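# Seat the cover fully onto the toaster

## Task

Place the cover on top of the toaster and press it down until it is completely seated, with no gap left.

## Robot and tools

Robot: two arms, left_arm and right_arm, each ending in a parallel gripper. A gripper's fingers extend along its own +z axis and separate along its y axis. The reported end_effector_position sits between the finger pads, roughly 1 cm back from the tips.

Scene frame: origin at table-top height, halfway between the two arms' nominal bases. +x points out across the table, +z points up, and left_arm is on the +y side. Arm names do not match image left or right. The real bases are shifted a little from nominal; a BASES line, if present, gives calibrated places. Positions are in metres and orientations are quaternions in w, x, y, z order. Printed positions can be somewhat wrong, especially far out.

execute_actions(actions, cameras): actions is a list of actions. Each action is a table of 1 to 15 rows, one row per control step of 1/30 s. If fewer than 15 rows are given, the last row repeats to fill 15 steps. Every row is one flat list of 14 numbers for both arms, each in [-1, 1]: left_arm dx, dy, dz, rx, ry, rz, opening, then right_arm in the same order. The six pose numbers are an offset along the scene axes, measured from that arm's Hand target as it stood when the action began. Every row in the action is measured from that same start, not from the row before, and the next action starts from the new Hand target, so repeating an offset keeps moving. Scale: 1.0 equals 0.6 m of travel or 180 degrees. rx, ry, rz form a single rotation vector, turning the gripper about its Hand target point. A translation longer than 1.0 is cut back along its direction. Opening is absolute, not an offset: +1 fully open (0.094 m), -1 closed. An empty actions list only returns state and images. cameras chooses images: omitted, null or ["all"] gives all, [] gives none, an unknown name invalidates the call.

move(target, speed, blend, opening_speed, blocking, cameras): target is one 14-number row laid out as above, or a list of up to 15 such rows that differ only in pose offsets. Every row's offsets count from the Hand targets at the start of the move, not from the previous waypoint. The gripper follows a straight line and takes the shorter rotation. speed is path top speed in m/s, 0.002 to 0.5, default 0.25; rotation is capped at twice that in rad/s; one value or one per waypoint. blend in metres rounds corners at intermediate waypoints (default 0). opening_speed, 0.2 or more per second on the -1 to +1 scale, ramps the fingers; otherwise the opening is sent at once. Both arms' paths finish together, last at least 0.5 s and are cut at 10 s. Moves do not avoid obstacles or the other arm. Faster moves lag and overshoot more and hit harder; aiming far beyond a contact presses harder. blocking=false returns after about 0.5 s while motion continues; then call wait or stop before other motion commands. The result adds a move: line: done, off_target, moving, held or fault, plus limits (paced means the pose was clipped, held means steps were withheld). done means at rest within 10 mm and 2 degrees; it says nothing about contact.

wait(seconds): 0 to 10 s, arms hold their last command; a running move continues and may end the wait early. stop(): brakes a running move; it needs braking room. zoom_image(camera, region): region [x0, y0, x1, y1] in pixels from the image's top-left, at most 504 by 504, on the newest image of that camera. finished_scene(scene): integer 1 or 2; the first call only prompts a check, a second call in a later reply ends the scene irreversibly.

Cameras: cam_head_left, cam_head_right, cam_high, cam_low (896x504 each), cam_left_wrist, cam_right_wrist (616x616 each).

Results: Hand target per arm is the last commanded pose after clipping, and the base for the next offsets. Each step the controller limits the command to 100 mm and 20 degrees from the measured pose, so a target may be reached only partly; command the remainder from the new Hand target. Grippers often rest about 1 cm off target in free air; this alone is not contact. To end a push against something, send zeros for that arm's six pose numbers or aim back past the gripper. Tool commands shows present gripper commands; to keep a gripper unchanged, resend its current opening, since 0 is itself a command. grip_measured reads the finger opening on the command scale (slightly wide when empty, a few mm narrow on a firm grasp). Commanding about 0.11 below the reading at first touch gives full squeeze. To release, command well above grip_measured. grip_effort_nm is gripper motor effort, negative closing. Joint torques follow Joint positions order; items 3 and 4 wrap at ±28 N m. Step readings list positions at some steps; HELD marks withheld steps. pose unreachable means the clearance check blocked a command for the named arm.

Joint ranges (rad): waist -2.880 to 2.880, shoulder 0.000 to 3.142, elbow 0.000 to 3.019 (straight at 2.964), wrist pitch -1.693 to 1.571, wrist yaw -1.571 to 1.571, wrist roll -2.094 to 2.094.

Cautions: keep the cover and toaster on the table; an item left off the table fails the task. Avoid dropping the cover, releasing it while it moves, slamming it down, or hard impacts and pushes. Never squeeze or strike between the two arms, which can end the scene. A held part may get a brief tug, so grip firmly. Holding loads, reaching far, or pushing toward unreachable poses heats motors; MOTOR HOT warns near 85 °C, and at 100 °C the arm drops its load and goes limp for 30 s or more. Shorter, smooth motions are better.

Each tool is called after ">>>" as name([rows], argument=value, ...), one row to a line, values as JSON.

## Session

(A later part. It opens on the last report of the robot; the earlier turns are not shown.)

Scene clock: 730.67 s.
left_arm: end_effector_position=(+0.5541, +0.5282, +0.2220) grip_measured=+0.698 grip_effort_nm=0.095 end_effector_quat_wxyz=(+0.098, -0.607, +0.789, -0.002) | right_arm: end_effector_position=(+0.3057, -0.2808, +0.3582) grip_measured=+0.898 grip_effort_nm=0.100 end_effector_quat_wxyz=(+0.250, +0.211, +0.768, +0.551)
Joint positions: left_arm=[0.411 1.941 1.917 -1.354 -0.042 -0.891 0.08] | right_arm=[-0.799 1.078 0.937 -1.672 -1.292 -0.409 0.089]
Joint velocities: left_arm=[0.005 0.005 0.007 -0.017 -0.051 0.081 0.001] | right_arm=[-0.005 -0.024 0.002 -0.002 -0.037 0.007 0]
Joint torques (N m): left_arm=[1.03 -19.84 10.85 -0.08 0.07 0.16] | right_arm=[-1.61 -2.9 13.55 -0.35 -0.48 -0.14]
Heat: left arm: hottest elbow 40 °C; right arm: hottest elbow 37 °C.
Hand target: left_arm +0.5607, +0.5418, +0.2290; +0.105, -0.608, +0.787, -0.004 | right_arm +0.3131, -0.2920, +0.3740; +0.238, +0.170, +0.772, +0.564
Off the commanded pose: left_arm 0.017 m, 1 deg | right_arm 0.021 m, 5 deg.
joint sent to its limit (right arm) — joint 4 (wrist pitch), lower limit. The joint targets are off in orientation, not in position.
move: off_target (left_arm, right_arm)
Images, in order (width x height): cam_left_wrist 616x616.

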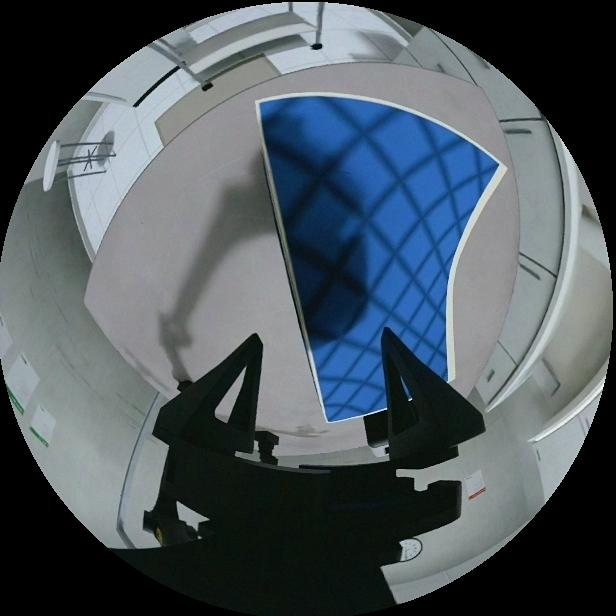

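>>> move([
  [-0.045,0.05,-0.05,0,0,0.05,0.7,0,0,0,0,0,0,0.9],
  [-0.045,0.05,-0.21,0,0,0.05,0.7,0,0,0,0,0,0,0.9],
], speed=0.12, cameras=["cam_left_wrist"])

>>> move(target=[0,0,0,0,0,0,-1,0,0,0,0,0,0,0.9], opening_speed=1, cameras=["cam_left_wrist"])

Scene clock: 736.13 s.
left_arm: end_effector_position=(+0.5370, +0.5648, +0.1326) grip_measured=+0.698 grip_effort_nm=0.100 end_effector_quat_wxyz=(+0.124, -0.659, +0.742, -0.002) | right_arm: end_effector_position=(+0.3057, -0.2808, +0.3582) grip_measured=+0.898 grip_effort_nm=0.085 end_effector_quat_wxyz=(+0.250, +0.211, +0.768, +0.551)
Joint positions: left_arm=[0.469 1.948 1.683 -1.065 -0.058 -0.97 0.08] | right_arm=[-0.799 1.078 0.937 -1.672 -1.292 -0.409 0.089]
Joint velocities: left_arm=[-0.015 0.005 -0.012 -0.007 0.022 -0.051 0.001] | right_arm=[-0.005 -0.015 -0.012 0.002 -0.007 0.007 0.001]
Joint torques (N m): left_arm=[0.91 -17.85 6.76 0.73 -0.14 0] | right_arm=[-1.38 -2.84 13.55 -0.32 -0.48 -0.15]
Heat: left arm: hottest elbow 40 °C; right arm: hottest elbow 37 °C.
Hand target: left_arm +0.5331, +0.5735, +0.1038; +0.106, -0.668, +0.737, +0.004 | right_arm +0.3131, -0.2920, +0.3740; +0.238, +0.170, +0.772, +0.564
Off the commanded pose: left_arm 0.031 m, 3 deg | right_arm 0.021 m, 5 deg.
joint sent to its limit (right arm) — joint 4 (wrist pitch), lower limit. The joint targets are off in orientation, not in position.
move: off_target (left_arm, right_arm)
Images, in order (width x height): cam_left_wrist 616x616.

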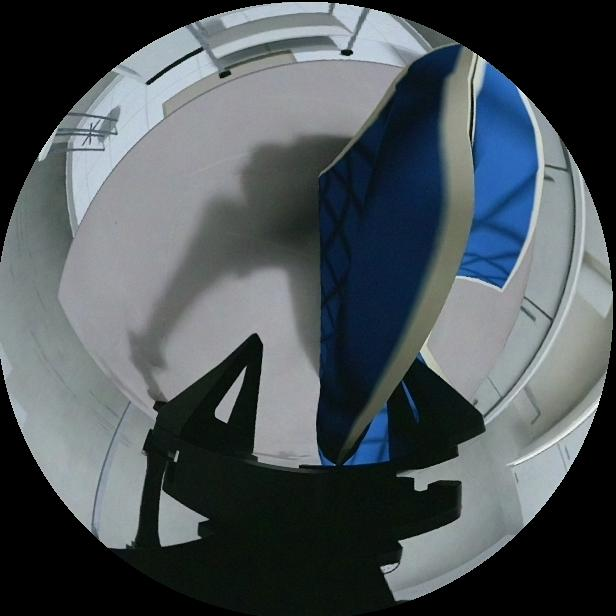

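Scene clock: 738.03 s.
left_arm: end_effector_position=(+0.5365, +0.5645, +0.1285) grip_measured=-0.883 grip_effort_nm=-1.028 end_effector_quat_wxyz=(+0.121, -0.660, +0.741, -0.001) | right_arm: end_effector_position=(+0.3057, -0.2808, +0.3582) grip_measured=+0.898 grip_effort_nm=0.085 end_effector_quat_wxyz=(+0.250, +0.211, +0.768, +0.551)
Joint positions: left_arm=[0.469 1.953 1.681 -1.064 -0.058 -0.975 0.005] | right_arm=[-0.799 1.078 0.937 -1.672 -1.292 -0.409 0.089]
Joint velocities: left_arm=[-0.005 0.005 -0.007 -0.002 -0.037 -0.007 0] | right_arm=[0.005 -0.005 0.007 -0.002 -0.022 0.007 -0.001]
Joint torques (N m): left_arm=[1.03 -18.37 7.08 0.68 -0.14 0.05] | right_arm=[-1.61 -3.02 13.59 -0.32 -0.49 -0.14]
Heat: left arm: hottest elbow 40 °C; right arm: hottest elbow 37 °C.
Hand target: left_arm +0.5330, +0.5735, +0.1038; +0.106, -0.668, +0.737, +0.004 | right_arm +0.3131, -0.2920, +0.3740; +0.238, +0.170, +0.772, +0.564
Off the commanded pose: left_arm 0.026 m, 2 deg | right_arm 0.021 m, 5 deg.
joint sent to its limit (right arm) — joint 4 (wrist pitch), lower limit. The joint targets are off in orientation, not in position.
move: off_target (left_arm, right_arm)
Images, in order (width x height): cam_left_wrist 616x616.

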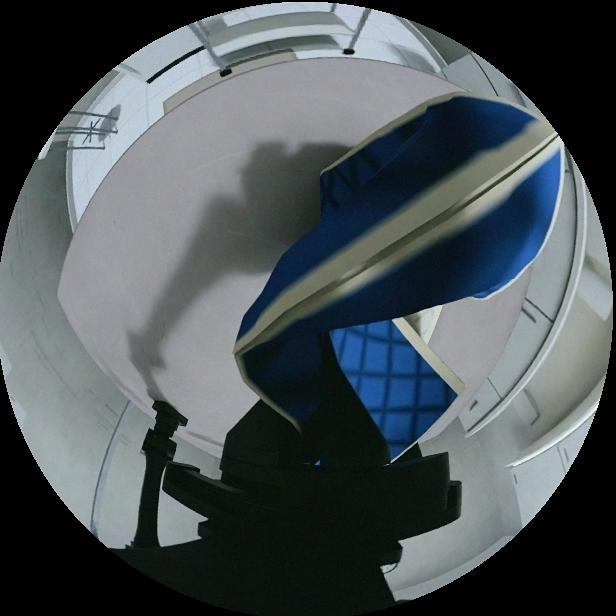

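Good grip. Lift, and bring toward the toaster's front.

>>> move([
  [-0.08,-0.05,0.55,0,0,0,-1,0,0,0,0,0,0,0.9],
  [-0.2,-0.75,0.6,0,0,0,-1,0,0,0,0,0,0,0.9],
], speed=0.18)

Scene clock: 745.53 s.
left_arm: end_effector_position=(+0.4184, +0.1227, +0.4362) grip_measured=-0.885 grip_effort_nm=-1.033 end_effector_quat_wxyz=(+0.151, -0.650, +0.741, -0.071) | right_arm: end_effector_position=(+0.3057, -0.2808, +0.3582) grip_measured=+0.898 grip_effort_nm=0.085 end_effector_quat_wxyz=(+0.250, +0.211, +0.768, +0.551)
Joint positions: left_arm=[-0.365 1.483 1.865 -1.681 -0.199 -1.773 0.005] | right_arm=[-0.799 1.078 0.937 -1.672 -1.292 -0.409 0.089]
Joint velocities: left_arm=[0.015 -0.005 -0.002 -0.012 -0.007 -0.022 0] | right_arm=[-0.005 -0.015 -0.012 -0.002 0.051 -0.007 0]
Joint torques (N m): left_arm=[-0.97 -15.33 8.65 -0.05 -0.19 -0.04] | right_arm=[-1.55 -3.08 13.59 -0.35 -0.49 -0.14]
Heat: left arm: hottest elbow 40 °C; right arm: hottest elbow 37 °C.
Hand target: left_arm +0.4114, +0.1209, +0.4565; +0.101, -0.667, +0.738, +0.007 | right_arm +0.3131, -0.2920, +0.3740; +0.238, +0.170, +0.772, +0.564
Off the commanded pose: left_arm 0.028 m, 10 deg | right_arm 0.021 m, 5 deg.
joint sent to its limit (left arm) — joint 4 (wrist pitch), lower limit. The joint targets are off in position and orientation.
joint sent to its limit (right arm) — joint 4 (wrist pitch), lower limit. The joint targets are off in orientation, not in position.
move: off_target (left_arm, right_arm)

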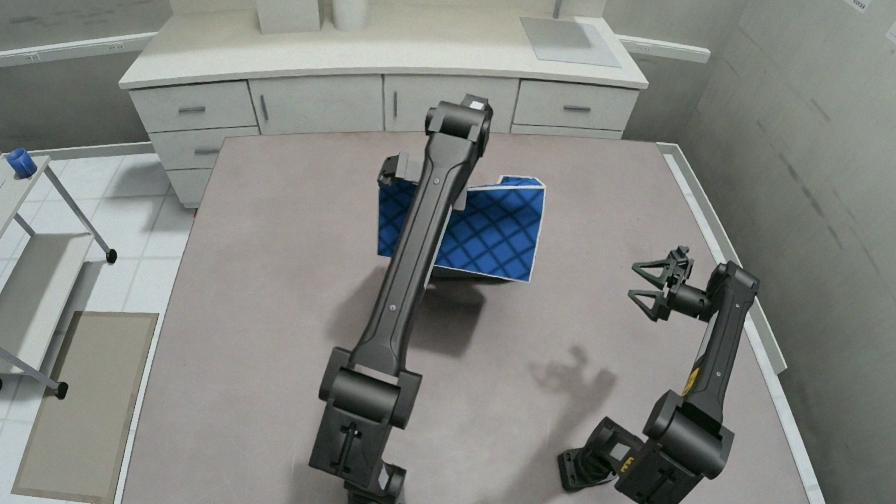

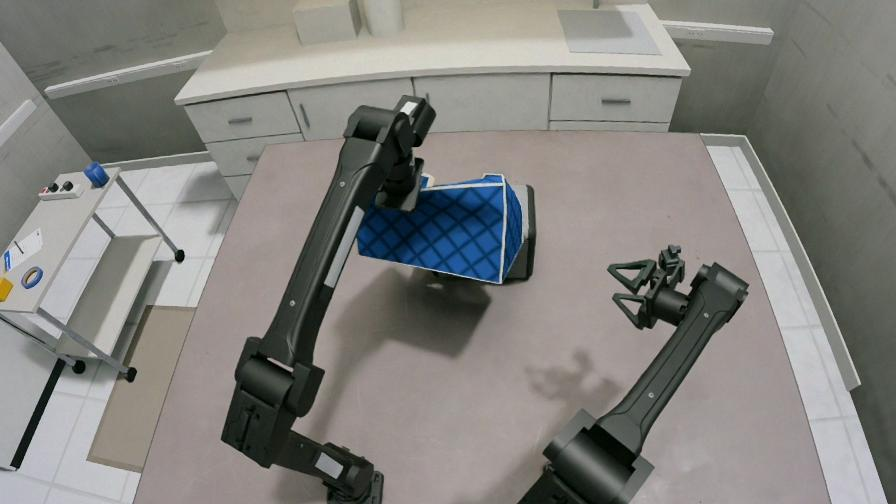

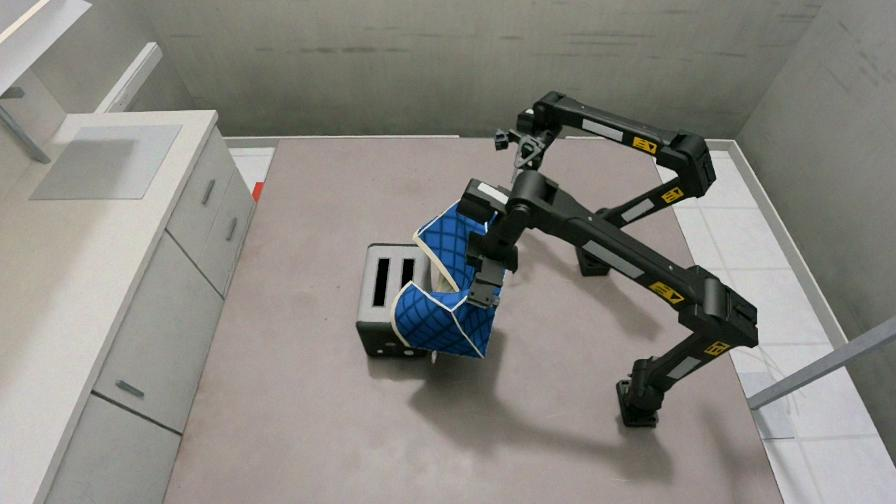

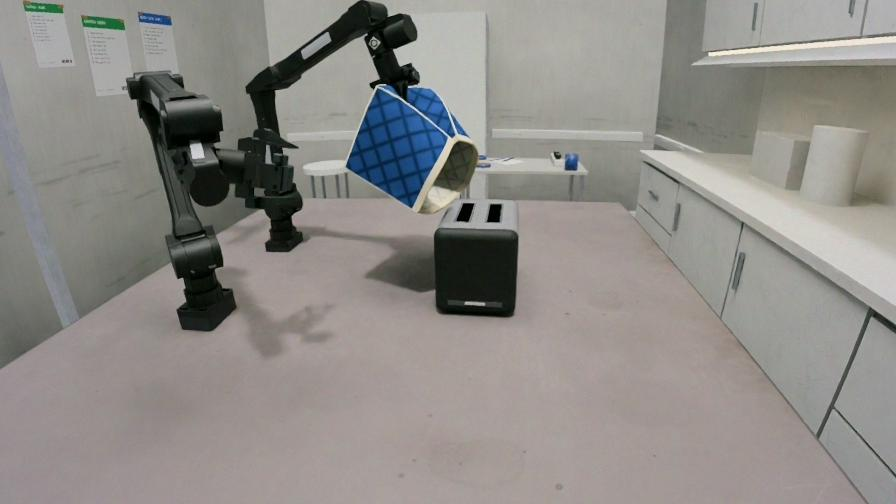

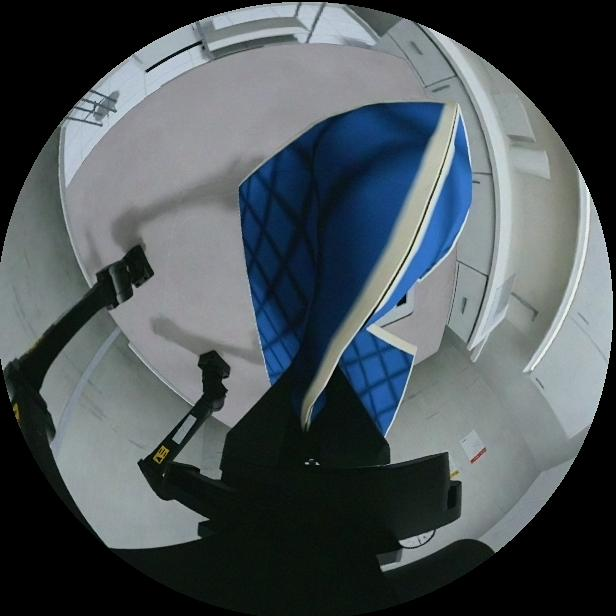

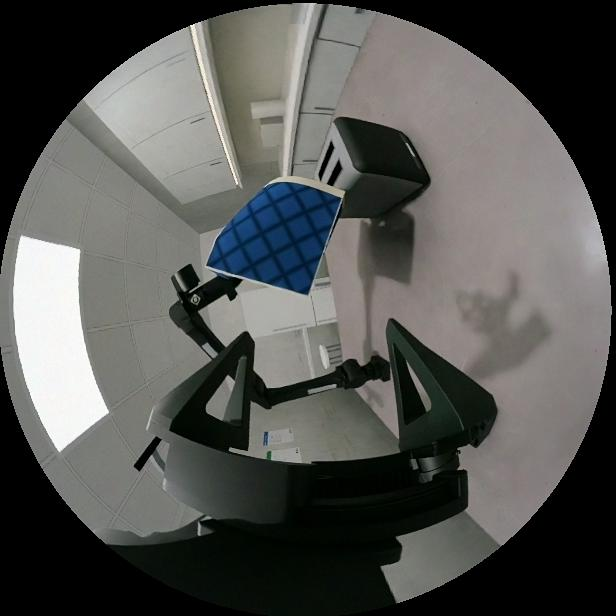

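>>> move([
  [0.0,-0.11,0,0,0,0.05,-1,0,0,0,0,0,0,0.9],
  [0.09,-0.11,0.0,0,0,0.05,-1,0,0,0,0,0,0,0.9],
  [0.1,-0.11,-0.16,0,0,0.05,-1,0,0,0,0,0,0,0.9],
  [0.19,-0.11,-0.18,0,0,0.05,-1,0,0,0,0,0,0,0.9],
], speed=0.12, cameras=["cam_head_left","cam_head_right","cam_high","cam_low"])

Scene clock: 755.43 s.
left_arm: end_effector_position=(+0.5119, +0.0544, +0.3495) grip_measured=-0.885 grip_effort_nm=-1.023 end_effector_quat_wxyz=(-0.121, +0.718, -0.685, +0.030) | right_arm: end_effector_position=(+0.3057, -0.2808, +0.3582) grip_measured=+0.898 grip_effort_nm=0.095 end_effector_quat_wxyz=(+0.250, +0.211, +0.768, +0.551)
Joint positions: left_arm=[-0.42 1.825 2.078 -1.684 -0.207 -2.018 0.005] | right_arm=[-0.799 1.078 0.937 -1.672 -1.292 -0.409 0.089]
Joint velocities: left_arm=[-0.005 -0.005 0.002 -0.002 0.007 -0.007 0] | right_arm=[-0.005 -0.005 0.007 0.012 -0.066 0.037 -0.001]
Joint torques (N m): left_arm=[0.85 -16.85 10.06 -0.03 -0.1 0.17] | right_arm=[-1.55 -3.02 13.56 -0.31 -0.49 -0.15]
Heat: left arm: hottest elbow 40 °C; right arm: hottest elbow 37 °C.
Hand target: left_arm +0.5255, +0.0562, +0.3491; -0.101, +0.724, -0.682, -0.016 | right_arm +0.3131, -0.2920, +0.3740; +0.238, +0.170, +0.772, +0.564
Off the commanded pose: left_arm 0.014 m, 6 deg | right_arm 0.021 m, 5 deg.
joint sent to its limit (left arm) — joint 4 (wrist pitch), lower limit. The joint targets are off in orientation, not in position.
joint sent to its limit (right arm) — joint 4 (wrist pitch), lower limit. The joint targets are off in orientation, not in position.
move: off_target (left_arm, right_arm)
Images, in order (width x height): cam_head_left 896x504, cam_head_right 896x504, cam_high 896x504, cam_low 896x504.

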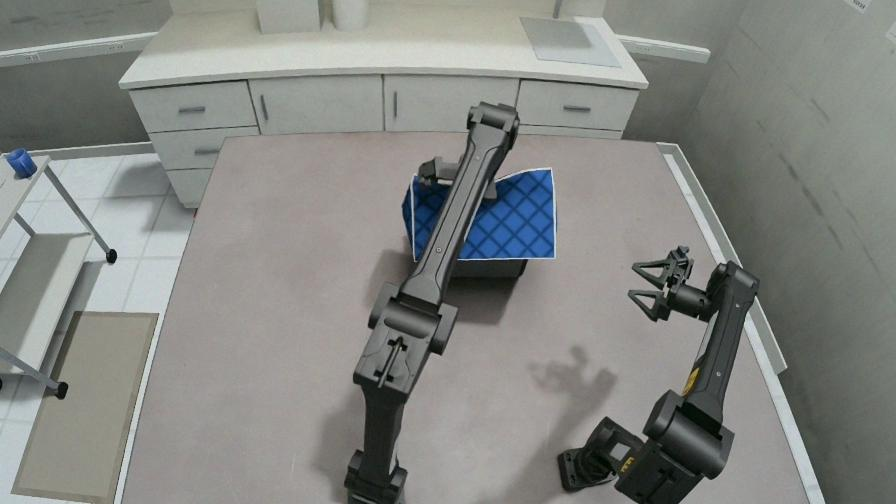

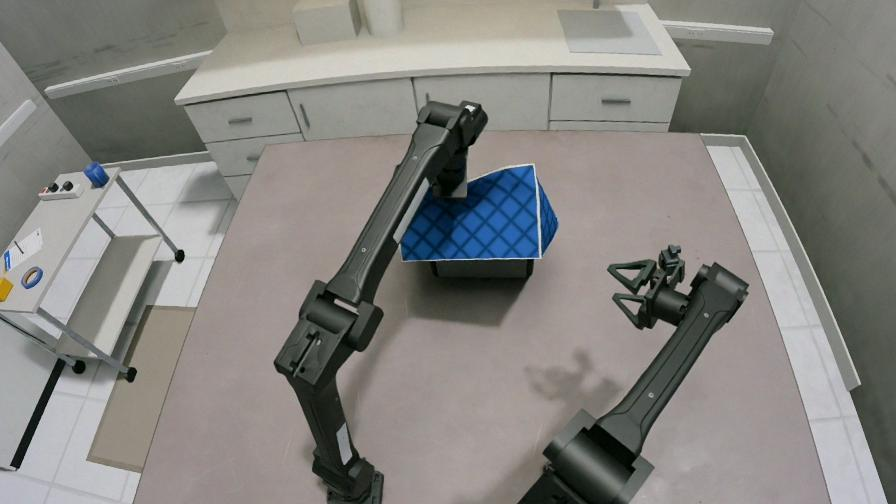

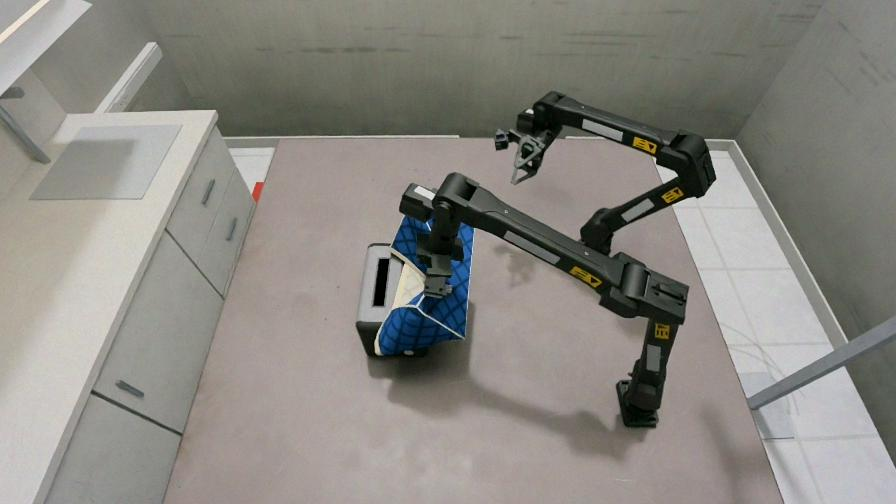

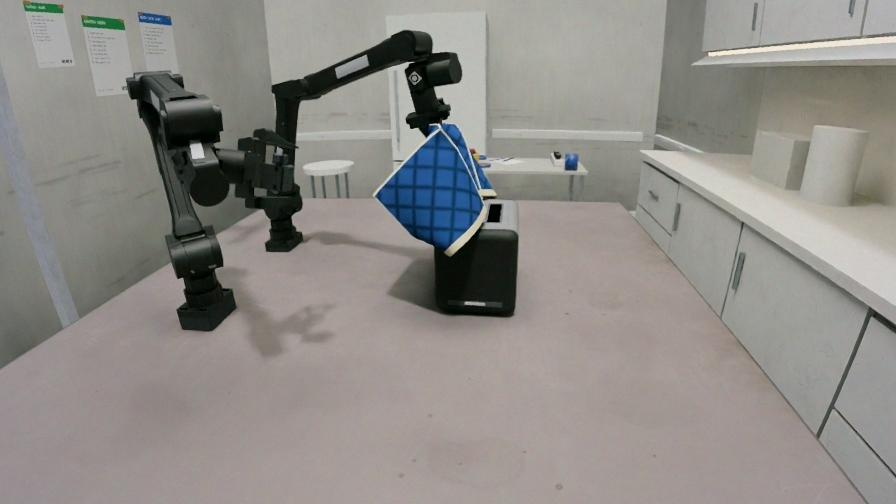

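>>> move([
  [0.12,-0.01,0.03,0,0,0,-1,0,0,0,0,0,0,0.9],
  [0.22,-0.01,-0.01,0,0,0,-1,0,0,0,0,0,0,0.9],
  [0.28,-0.01,-0.01,0,0,0,-1,0,0,0,0,0,0,0.9],
  [0.28,-0.01,-0.16,0,0,0,-1,0,0,0,0,0,0,0.9],
], speed=0.09)

Scene clock: 762.67 s.
left_arm: end_effector_position=(+0.6882, +0.0411, +0.2750) grip_measured=-0.885 grip_effort_nm=-1.023 end_effector_quat_wxyz=(-0.152, +0.704, -0.689, +0.079) | right_arm: end_effector_position=(+0.3057, -0.2808, +0.3582) grip_measured=+0.898 grip_effort_nm=0.095 end_effector_quat_wxyz=(+0.250, +0.211, +0.768, +0.551)
Joint positions: left_arm=[-0.342 2.361 2.753 -1.686 -0.207 -1.9 0.005] | right_arm=[-0.799 1.078 0.937 -1.672 -1.292 -0.409 0.089]
Joint velocities: left_arm=[0.005 0.005 0.002 0.017 -0.051 -0.066 -0.001] | right_arm=[-0.005 0.024 -0.002 -0.017 -0.022 -0.095 0.001]
Joint torques (N m): left_arm=[1.26 -24.12 7.19 0.25 -0.07 -0.01] | right_arm=[-1.67 -2.84 13.55 -0.34 -0.49 -0.14]
Heat: left arm: hottest elbow 40 °C; right arm: hottest elbow 37 °C.
Hand target: left_arm +0.6952, +0.0500, +0.2547; -0.101, +0.724, -0.683, -0.015 | right_arm +0.3131, -0.2920, +0.3740; +0.238, +0.170, +0.772, +0.564
Off the commanded pose: left_arm 0.024 m, 13 deg | right_arm 0.021 m, 5 deg.
joint sent to its limit (left arm) — joint 4 (wrist pitch), lower limit. The joint targets are off in orientation, not in position.
joint sent to its limit (right arm) — joint 4 (wrist pitch), lower limit. The joint targets are off in orientation, not in position.
move: off_target (left_arm, right_arm)

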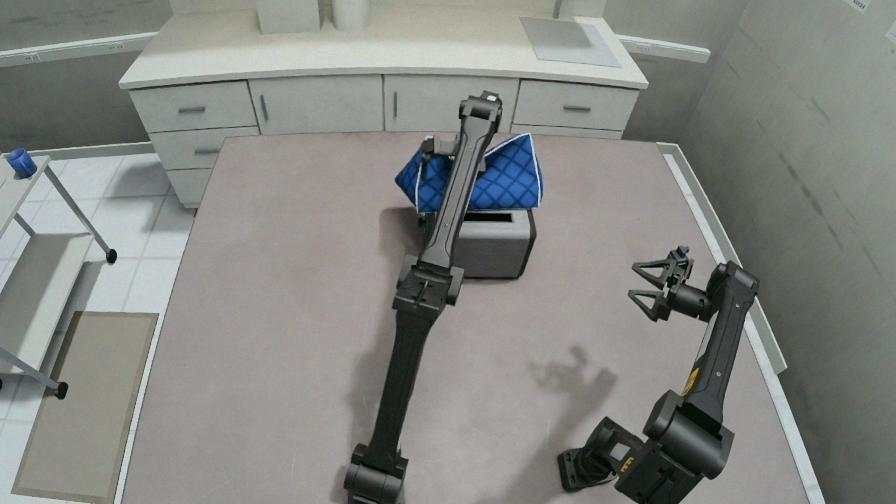

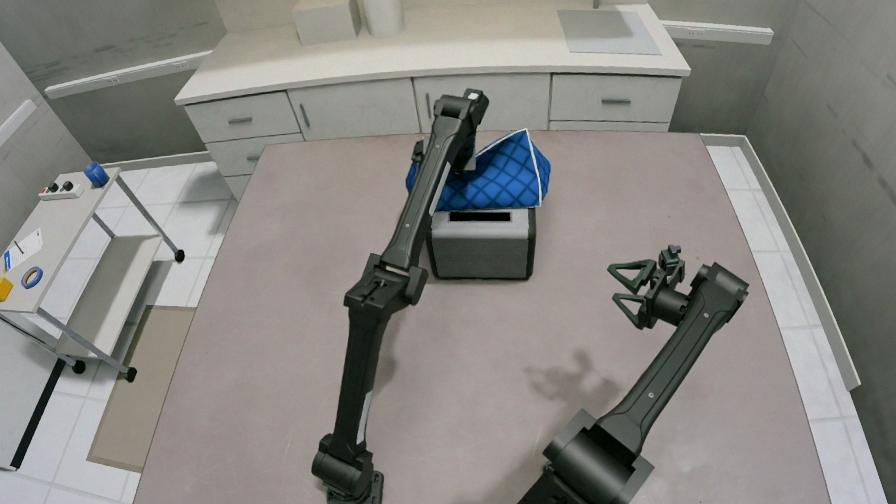

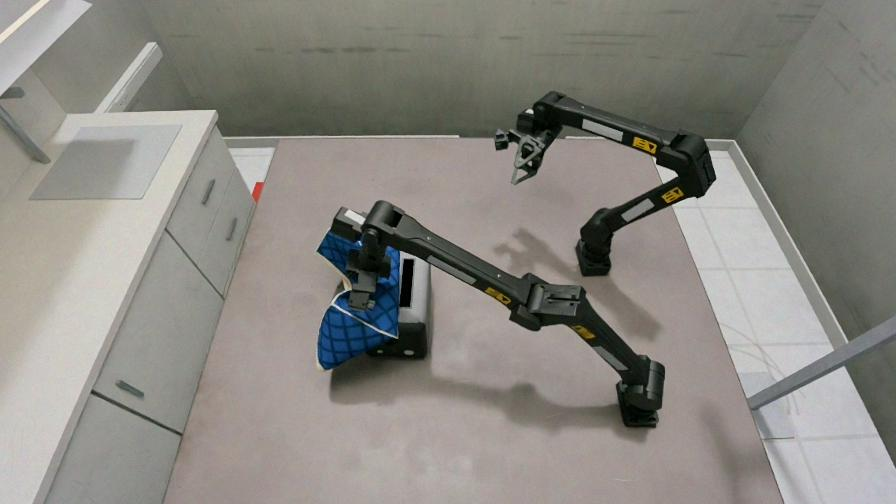

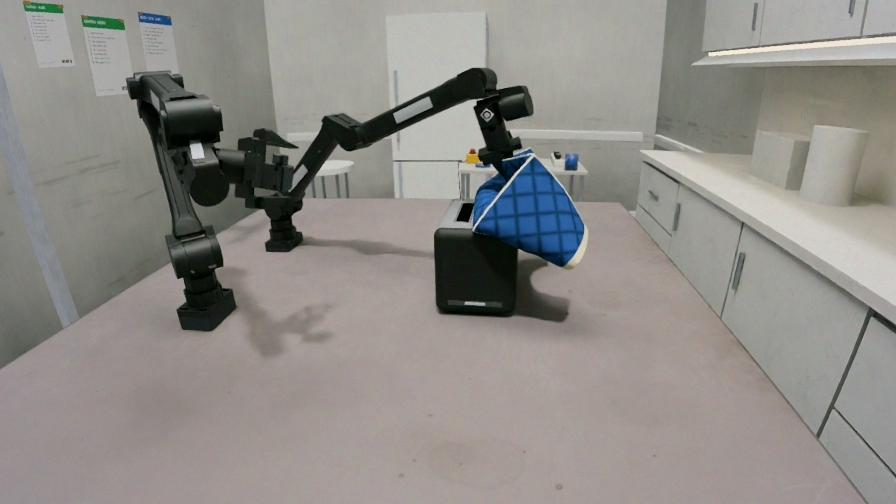

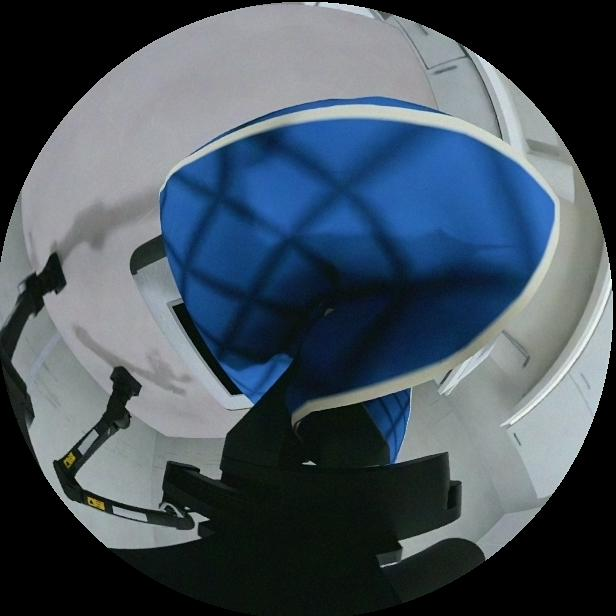

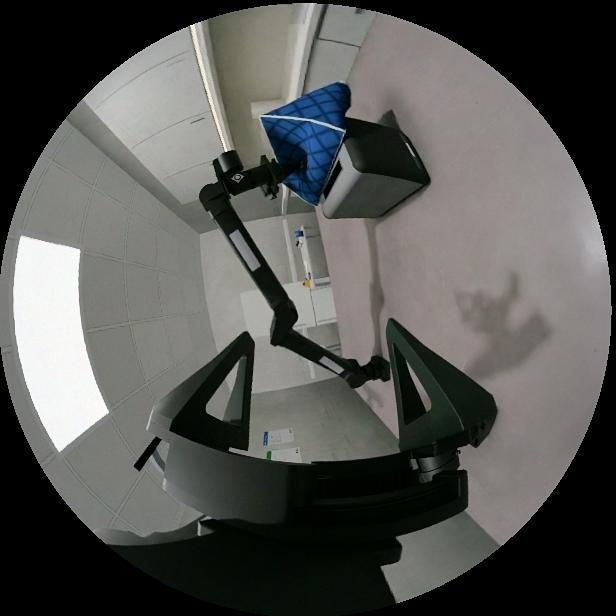

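>>> move([
  [0,0,0.36,0,0,0,-1,0,0,0,0,0,0,0.9],
  [-0.38,0.01,0.36,0,0,0,-1,0,0,0,0,0,0,0.9],
], speed=0.12, cameras=["cam_low","cam_head_left","cam_high"])

Scene clock: 785.07 s.
left_arm: end_effector_position=(+0.4769, +0.0579, +0.4499) grip_measured=-0.885 grip_effort_nm=-1.028 end_effector_quat_wxyz=(-0.162, +0.699, -0.687, +0.116) | right_arm: end_effector_position=(+0.3057, -0.2808, +0.3582) grip_measured=+0.898 grip_effort_nm=0.085 end_effector_quat_wxyz=(+0.250, +0.211, +0.768, +0.551)
Joint positions: left_arm=[-0.446 1.674 2.119 -1.683 -0.227 -1.992 0.005] | right_arm=[-0.799 1.078 0.937 -1.672 -1.292 -0.409 0.089]
Joint velocities: left_arm=[-0.015 0.005 0.007 0.007 0.037 -0.051 -0.001] | right_arm=[0.005 0.015 -0.007 -0.012 0.022 -0.037 -0.001]
Joint torques (N m): left_arm=[-1.32 -19.08 7.47 0.17 -0.08 -0.03] | right_arm=[-1.55 -2.96 13.59 -0.31 -0.49 -0.15]
Heat: left arm: hottest elbow 39 °C; right arm: hottest elbow 37 °C.
Hand target: left_arm +0.4653, +0.0544, +0.4685; -0.100, +0.723, -0.683, -0.015 | right_arm +0.3131, -0.2920, +0.3740; +0.238, +0.170, +0.772, +0.564
Off the commanded pose: left_arm 0.023 m, 17 deg | right_arm 0.021 m, 5 deg.
elbow stopped short (left arm): the move would have taken joint 3 (elbow) straighter than the controller allows.
joint sent to its limit (left arm) — joint 4 (wrist pitch), lower limit. The joint targets are off in position and orientation.
joint sent to its limit (right arm) — joint 4 (wrist pitch), lower limit. The joint targets are off in orientation, not in position.
move: off_target (left_arm, right_arm); limits=paced
Images, in order (width x height): cam_head_left 896x504, cam_high 896x504, cam_low 896x504.

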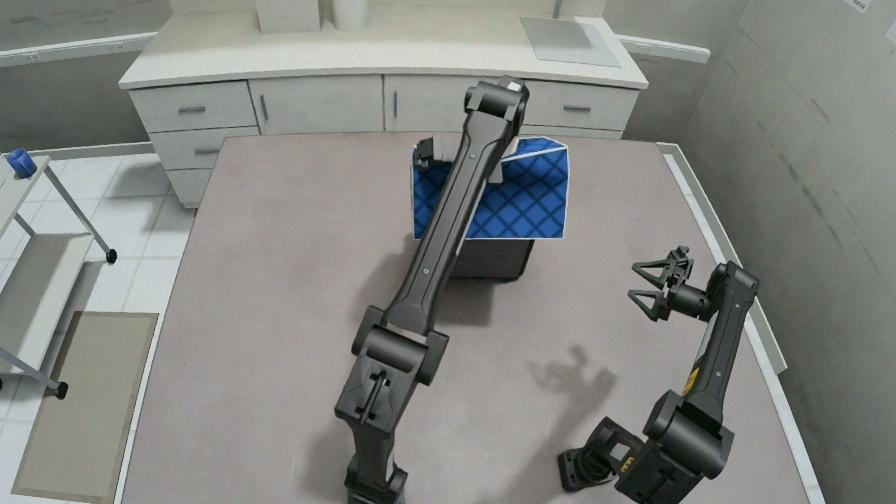

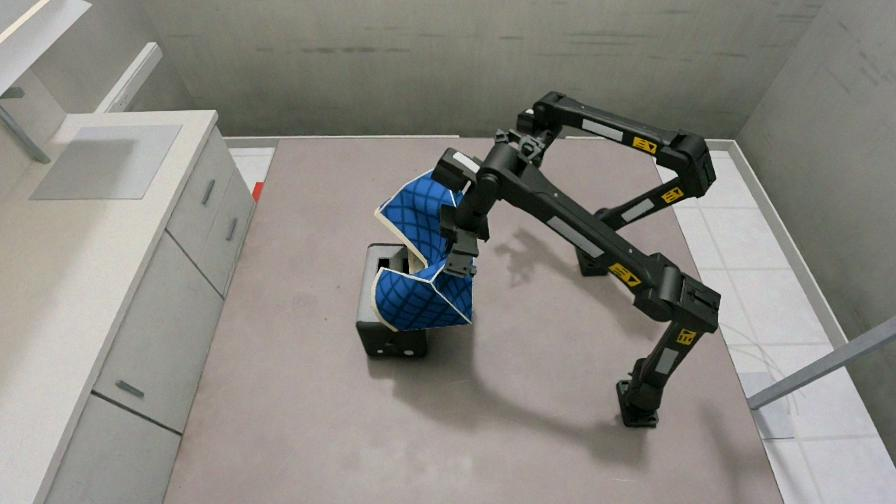

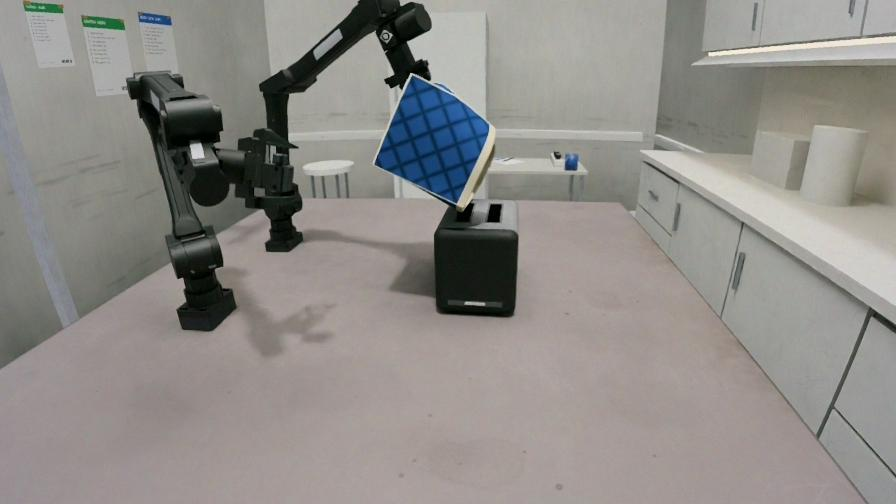

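>>> move([
  [-0.09,0,-0.0,0,0,0,-1,0,0,0,0,0,0,0.9],
  [-0.09,0,-0.2,0,0,0,-1,0,0,0,0,0,0,0.9],
], speed=0.12, cameras=["cam_low","cam_head_left","cam_high"])

Scene clock: 791.30 s.
left_arm: end_effector_position=(+0.4118, +0.0606, +0.3440) grip_measured=-0.885 grip_effort_nm=-1.023 end_effector_quat_wxyz=(-0.107, +0.718, -0.688, +0.000) | right_arm: end_effector_position=(+0.3057, -0.2808, +0.3582) grip_measured=+0.898 grip_effort_nm=0.100 end_effector_quat_wxyz=(+0.250, +0.211, +0.768, +0.551)
Joint positions: left_arm=[-0.49 1.598 1.77 -1.683 -0.205 -2.093 0.005] | right_arm=[-0.799 1.078 0.937 -1.672 -1.292 -0.409 0.089]
Joint velocities: left_arm=[0.005 -0.015 0.007 0.002 -0.007 -0.051 -0.002] | right_arm=[-0.015 0.005 -0.002 0.012 -0.081 -0.007 0.001]
Joint torques (N m): left_arm=[-0.67 -15.74 7.99 -0.14 -0.1 -0.04] | right_arm=[-1.61 -3.02 13.56 -0.32 -0.48 -0.15]
Heat: left arm: hottest elbow 39 °C; right arm: hottest elbow 37 °C.
Hand target: left_arm +0.4114, +0.0570, +0.3479; -0.101, +0.724, -0.682, -0.017 | right_arm +0.3131, -0.2920, +0.3740; +0.238, +0.170, +0.772, +0.564
Off the commanded pose: left_arm 0.008 m, 2 deg | right_arm 0.021 m, 5 deg.
joint sent to its limit (left arm) — joint 4 (wrist pitch), lower limit; joint 6 (wrist roll), lower limit. The joint targets still meet the commanded pose.
joint sent to its limit (right arm) — joint 4 (wrist pitch), lower limit. The joint targets are off in orientation, not in position.
move: off_target (right_arm)
Images, in order (width x height): cam_head_left 896x504, cam_high 896x504, cam_low 896x504.

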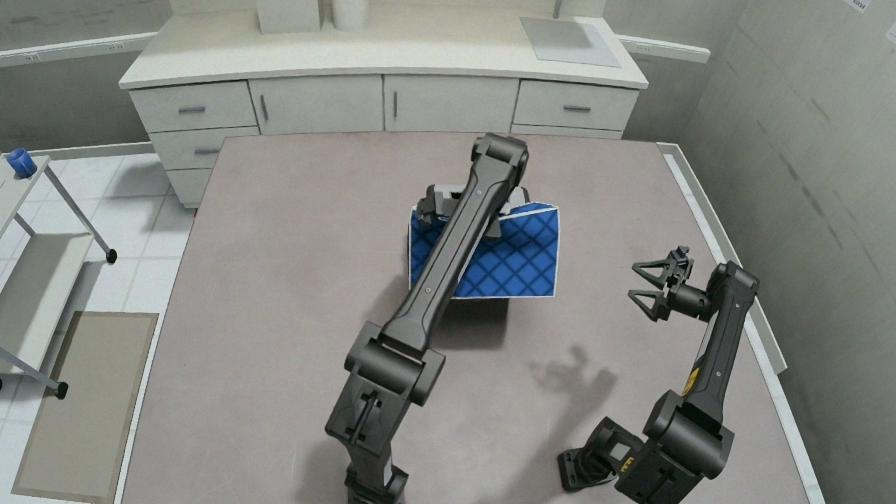

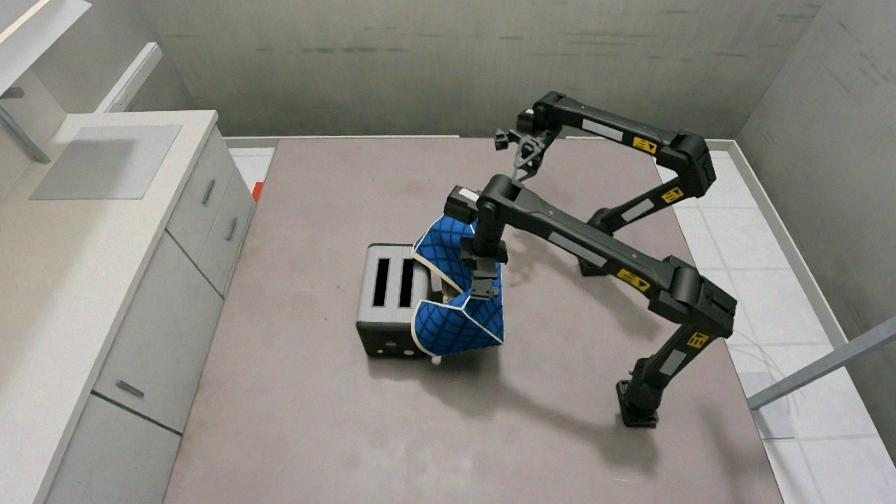

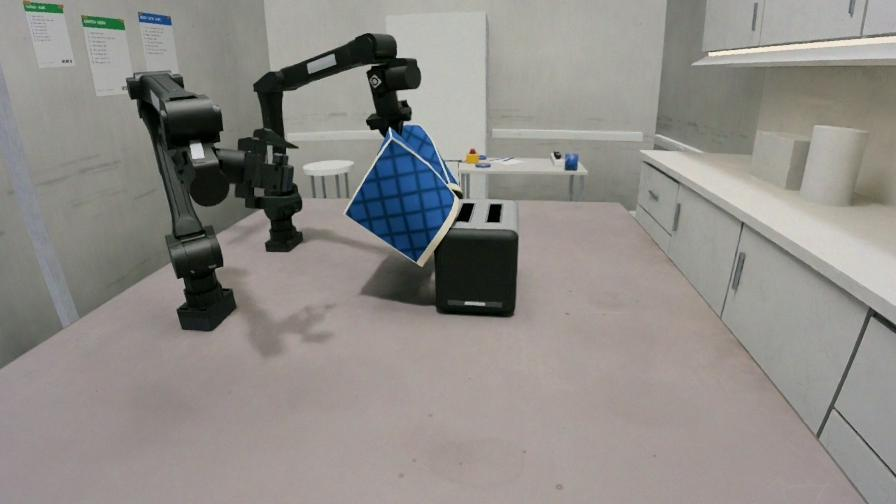

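>>> move([
  [0.05,0,0.04,0,0,0,-1,0,0,0,0,0,0,0.9],
  [0.17,0,0.02,0,0,0,-1,0,0,0,0,0,0,0.9],
], speed=0.1, cameras=["cam_low","cam_head_left","cam_high"])

>>> move([
  [0.12,0,0.02,0,0,0,-1,0,0,0,0,0,0,0.9],
], speed=0.08, cameras=["cam_low","cam_high"])

Scene clock: 798.43 s.
left_arm: end_effector_position=(+0.5009, +0.0516, +0.3489) grip_measured=-0.885 grip_effort_nm=-1.023 end_effector_quat_wxyz=(-0.118, +0.715, -0.689, +0.027) | right_arm: end_effector_position=(+0.3057, -0.2808, +0.3582) grip_measured=+0.898 grip_effort_nm=0.100 end_effector_quat_wxyz=(+0.250, +0.211, +0.768, +0.551)
Joint positions: left_arm=[-0.432 1.802 2.045 -1.683 -0.205 -2.021 0.005] | right_arm=[-0.799 1.078 0.937 -1.672 -1.292 -0.409 0.089]
Joint velocities: left_arm=[-0.005 0.005 0.017 0.002 -0.007 -0.125 -0.001] | right_arm=[-0.005 -0.024 0.012 0.007 0.007 -0.022 0]
Joint torques (N m): left_arm=[1.14 -17.73 10.89 -0.12 -0.22 0.11] | right_arm=[-1.55 -2.96 13.59 -0.38 -0.48 -0.14]
Heat: left arm: hottest elbow 39 °C; right arm: hottest elbow 37 °C.
Hand target: left_arm +0.5137, +0.0554, +0.3611; -0.101, +0.724, -0.682, -0.016 | right_arm +0.3131, -0.2920, +0.3740; +0.238, +0.170, +0.772, +0.564
Off the commanded pose: left_arm 0.017 m, 6 deg | right_arm 0.021 m, 5 deg.
joint sent to its limit (left arm) — joint 4 (wrist pitch), lower limit. The joint targets are off in orientation, not in position.
joint sent to its limit (right arm) — joint 4 (wrist pitch), lower limit. The joint targets are off in orientation, not in position.
move: off_target (left_arm, right_arm)
Images, in order (width x height): cam_head_left 896x504, cam_high 896x504, cam_low 896x504.

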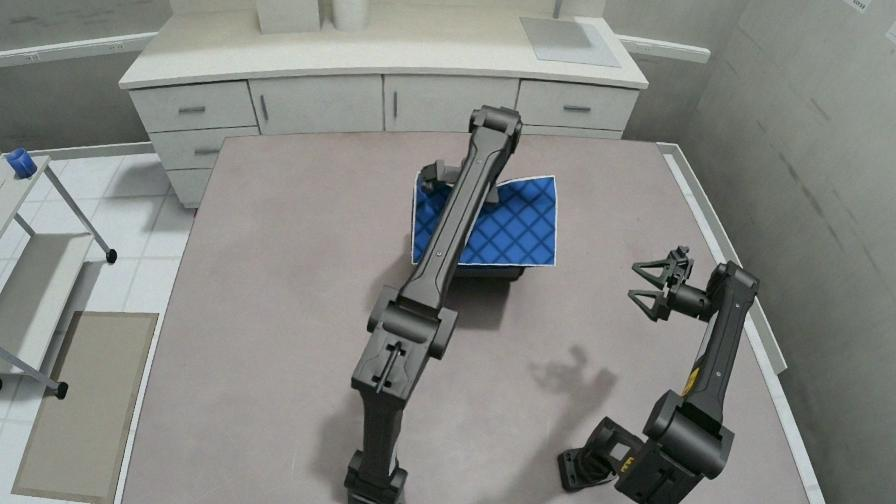

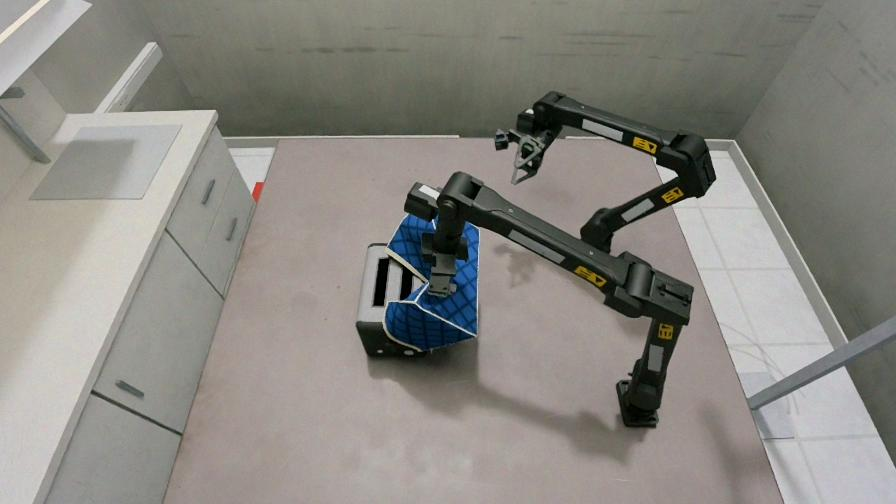

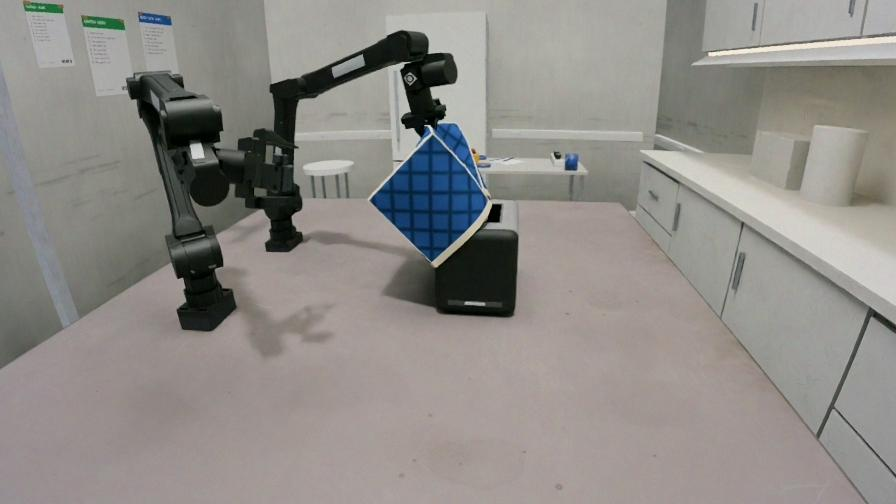

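Scene clock: 800.03 s.
left_arm: end_effector_position=(+0.5738, +0.0477, +0.3576) grip_measured=-0.885 grip_effort_nm=-1.028 end_effector_quat_wxyz=(-0.138, +0.706, -0.692, +0.064) | right_arm: end_effector_position=(+0.3057, -0.2808, +0.3582) grip_measured=+0.898 grip_effort_nm=0.090 end_effector_quat_wxyz=(+0.250, +0.211, +0.768, +0.551)
Joint positions: left_arm=[-0.39 1.973 2.315 -1.686 -0.205 -1.953 0.005] | right_arm=[-0.799 1.078 0.937 -1.672 -1.292 -0.409 0.089]
Joint velocities: left_arm=[-0.005 0.005 0.007 -0.002 0.037 0.007 0] | right_arm=[-0.005 0.005 -0.012 -0.012 -0.081 -0.022 0]
Joint torques (N m): left_arm=[1.38 -20.25 11.14 0.18 -0.3 0.12] | right_arm=[-1.67 -2.96 13.57 -0.34 -0.49 -0.14]
Heat: left arm: hottest elbow 39 °C; right arm: hottest elbow 37 °C.
Hand target: left_arm +0.5862, +0.0544, +0.3737; -0.100, +0.723, -0.683, -0.015 | right_arm +0.3131, -0.2920, +0.3740; +0.238, +0.170, +0.772, +0.564
Off the commanded pose: left_arm 0.021 m, 10 deg | right_arm 0.021 m, 5 deg.
joint sent to its limit (left arm) — joint 4 (wrist pitch), lower limit. The joint targets are off in orientation, not in position.
joint sent to its limit (right arm) — joint 4 (wrist pitch), lower limit. The joint targets are off in orientation, not in position.
move: off_target (left_arm, right_arm)
Images, in order (width x height): cam_high 896x504, cam_low 896x504.

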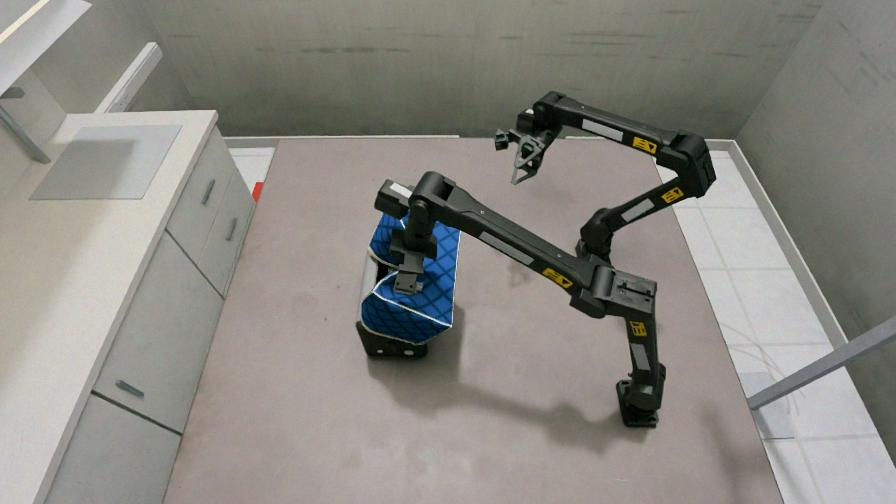

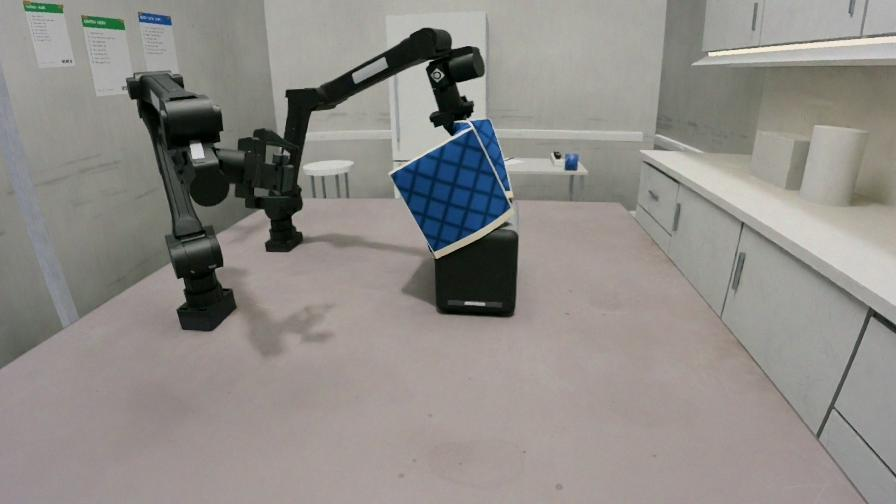

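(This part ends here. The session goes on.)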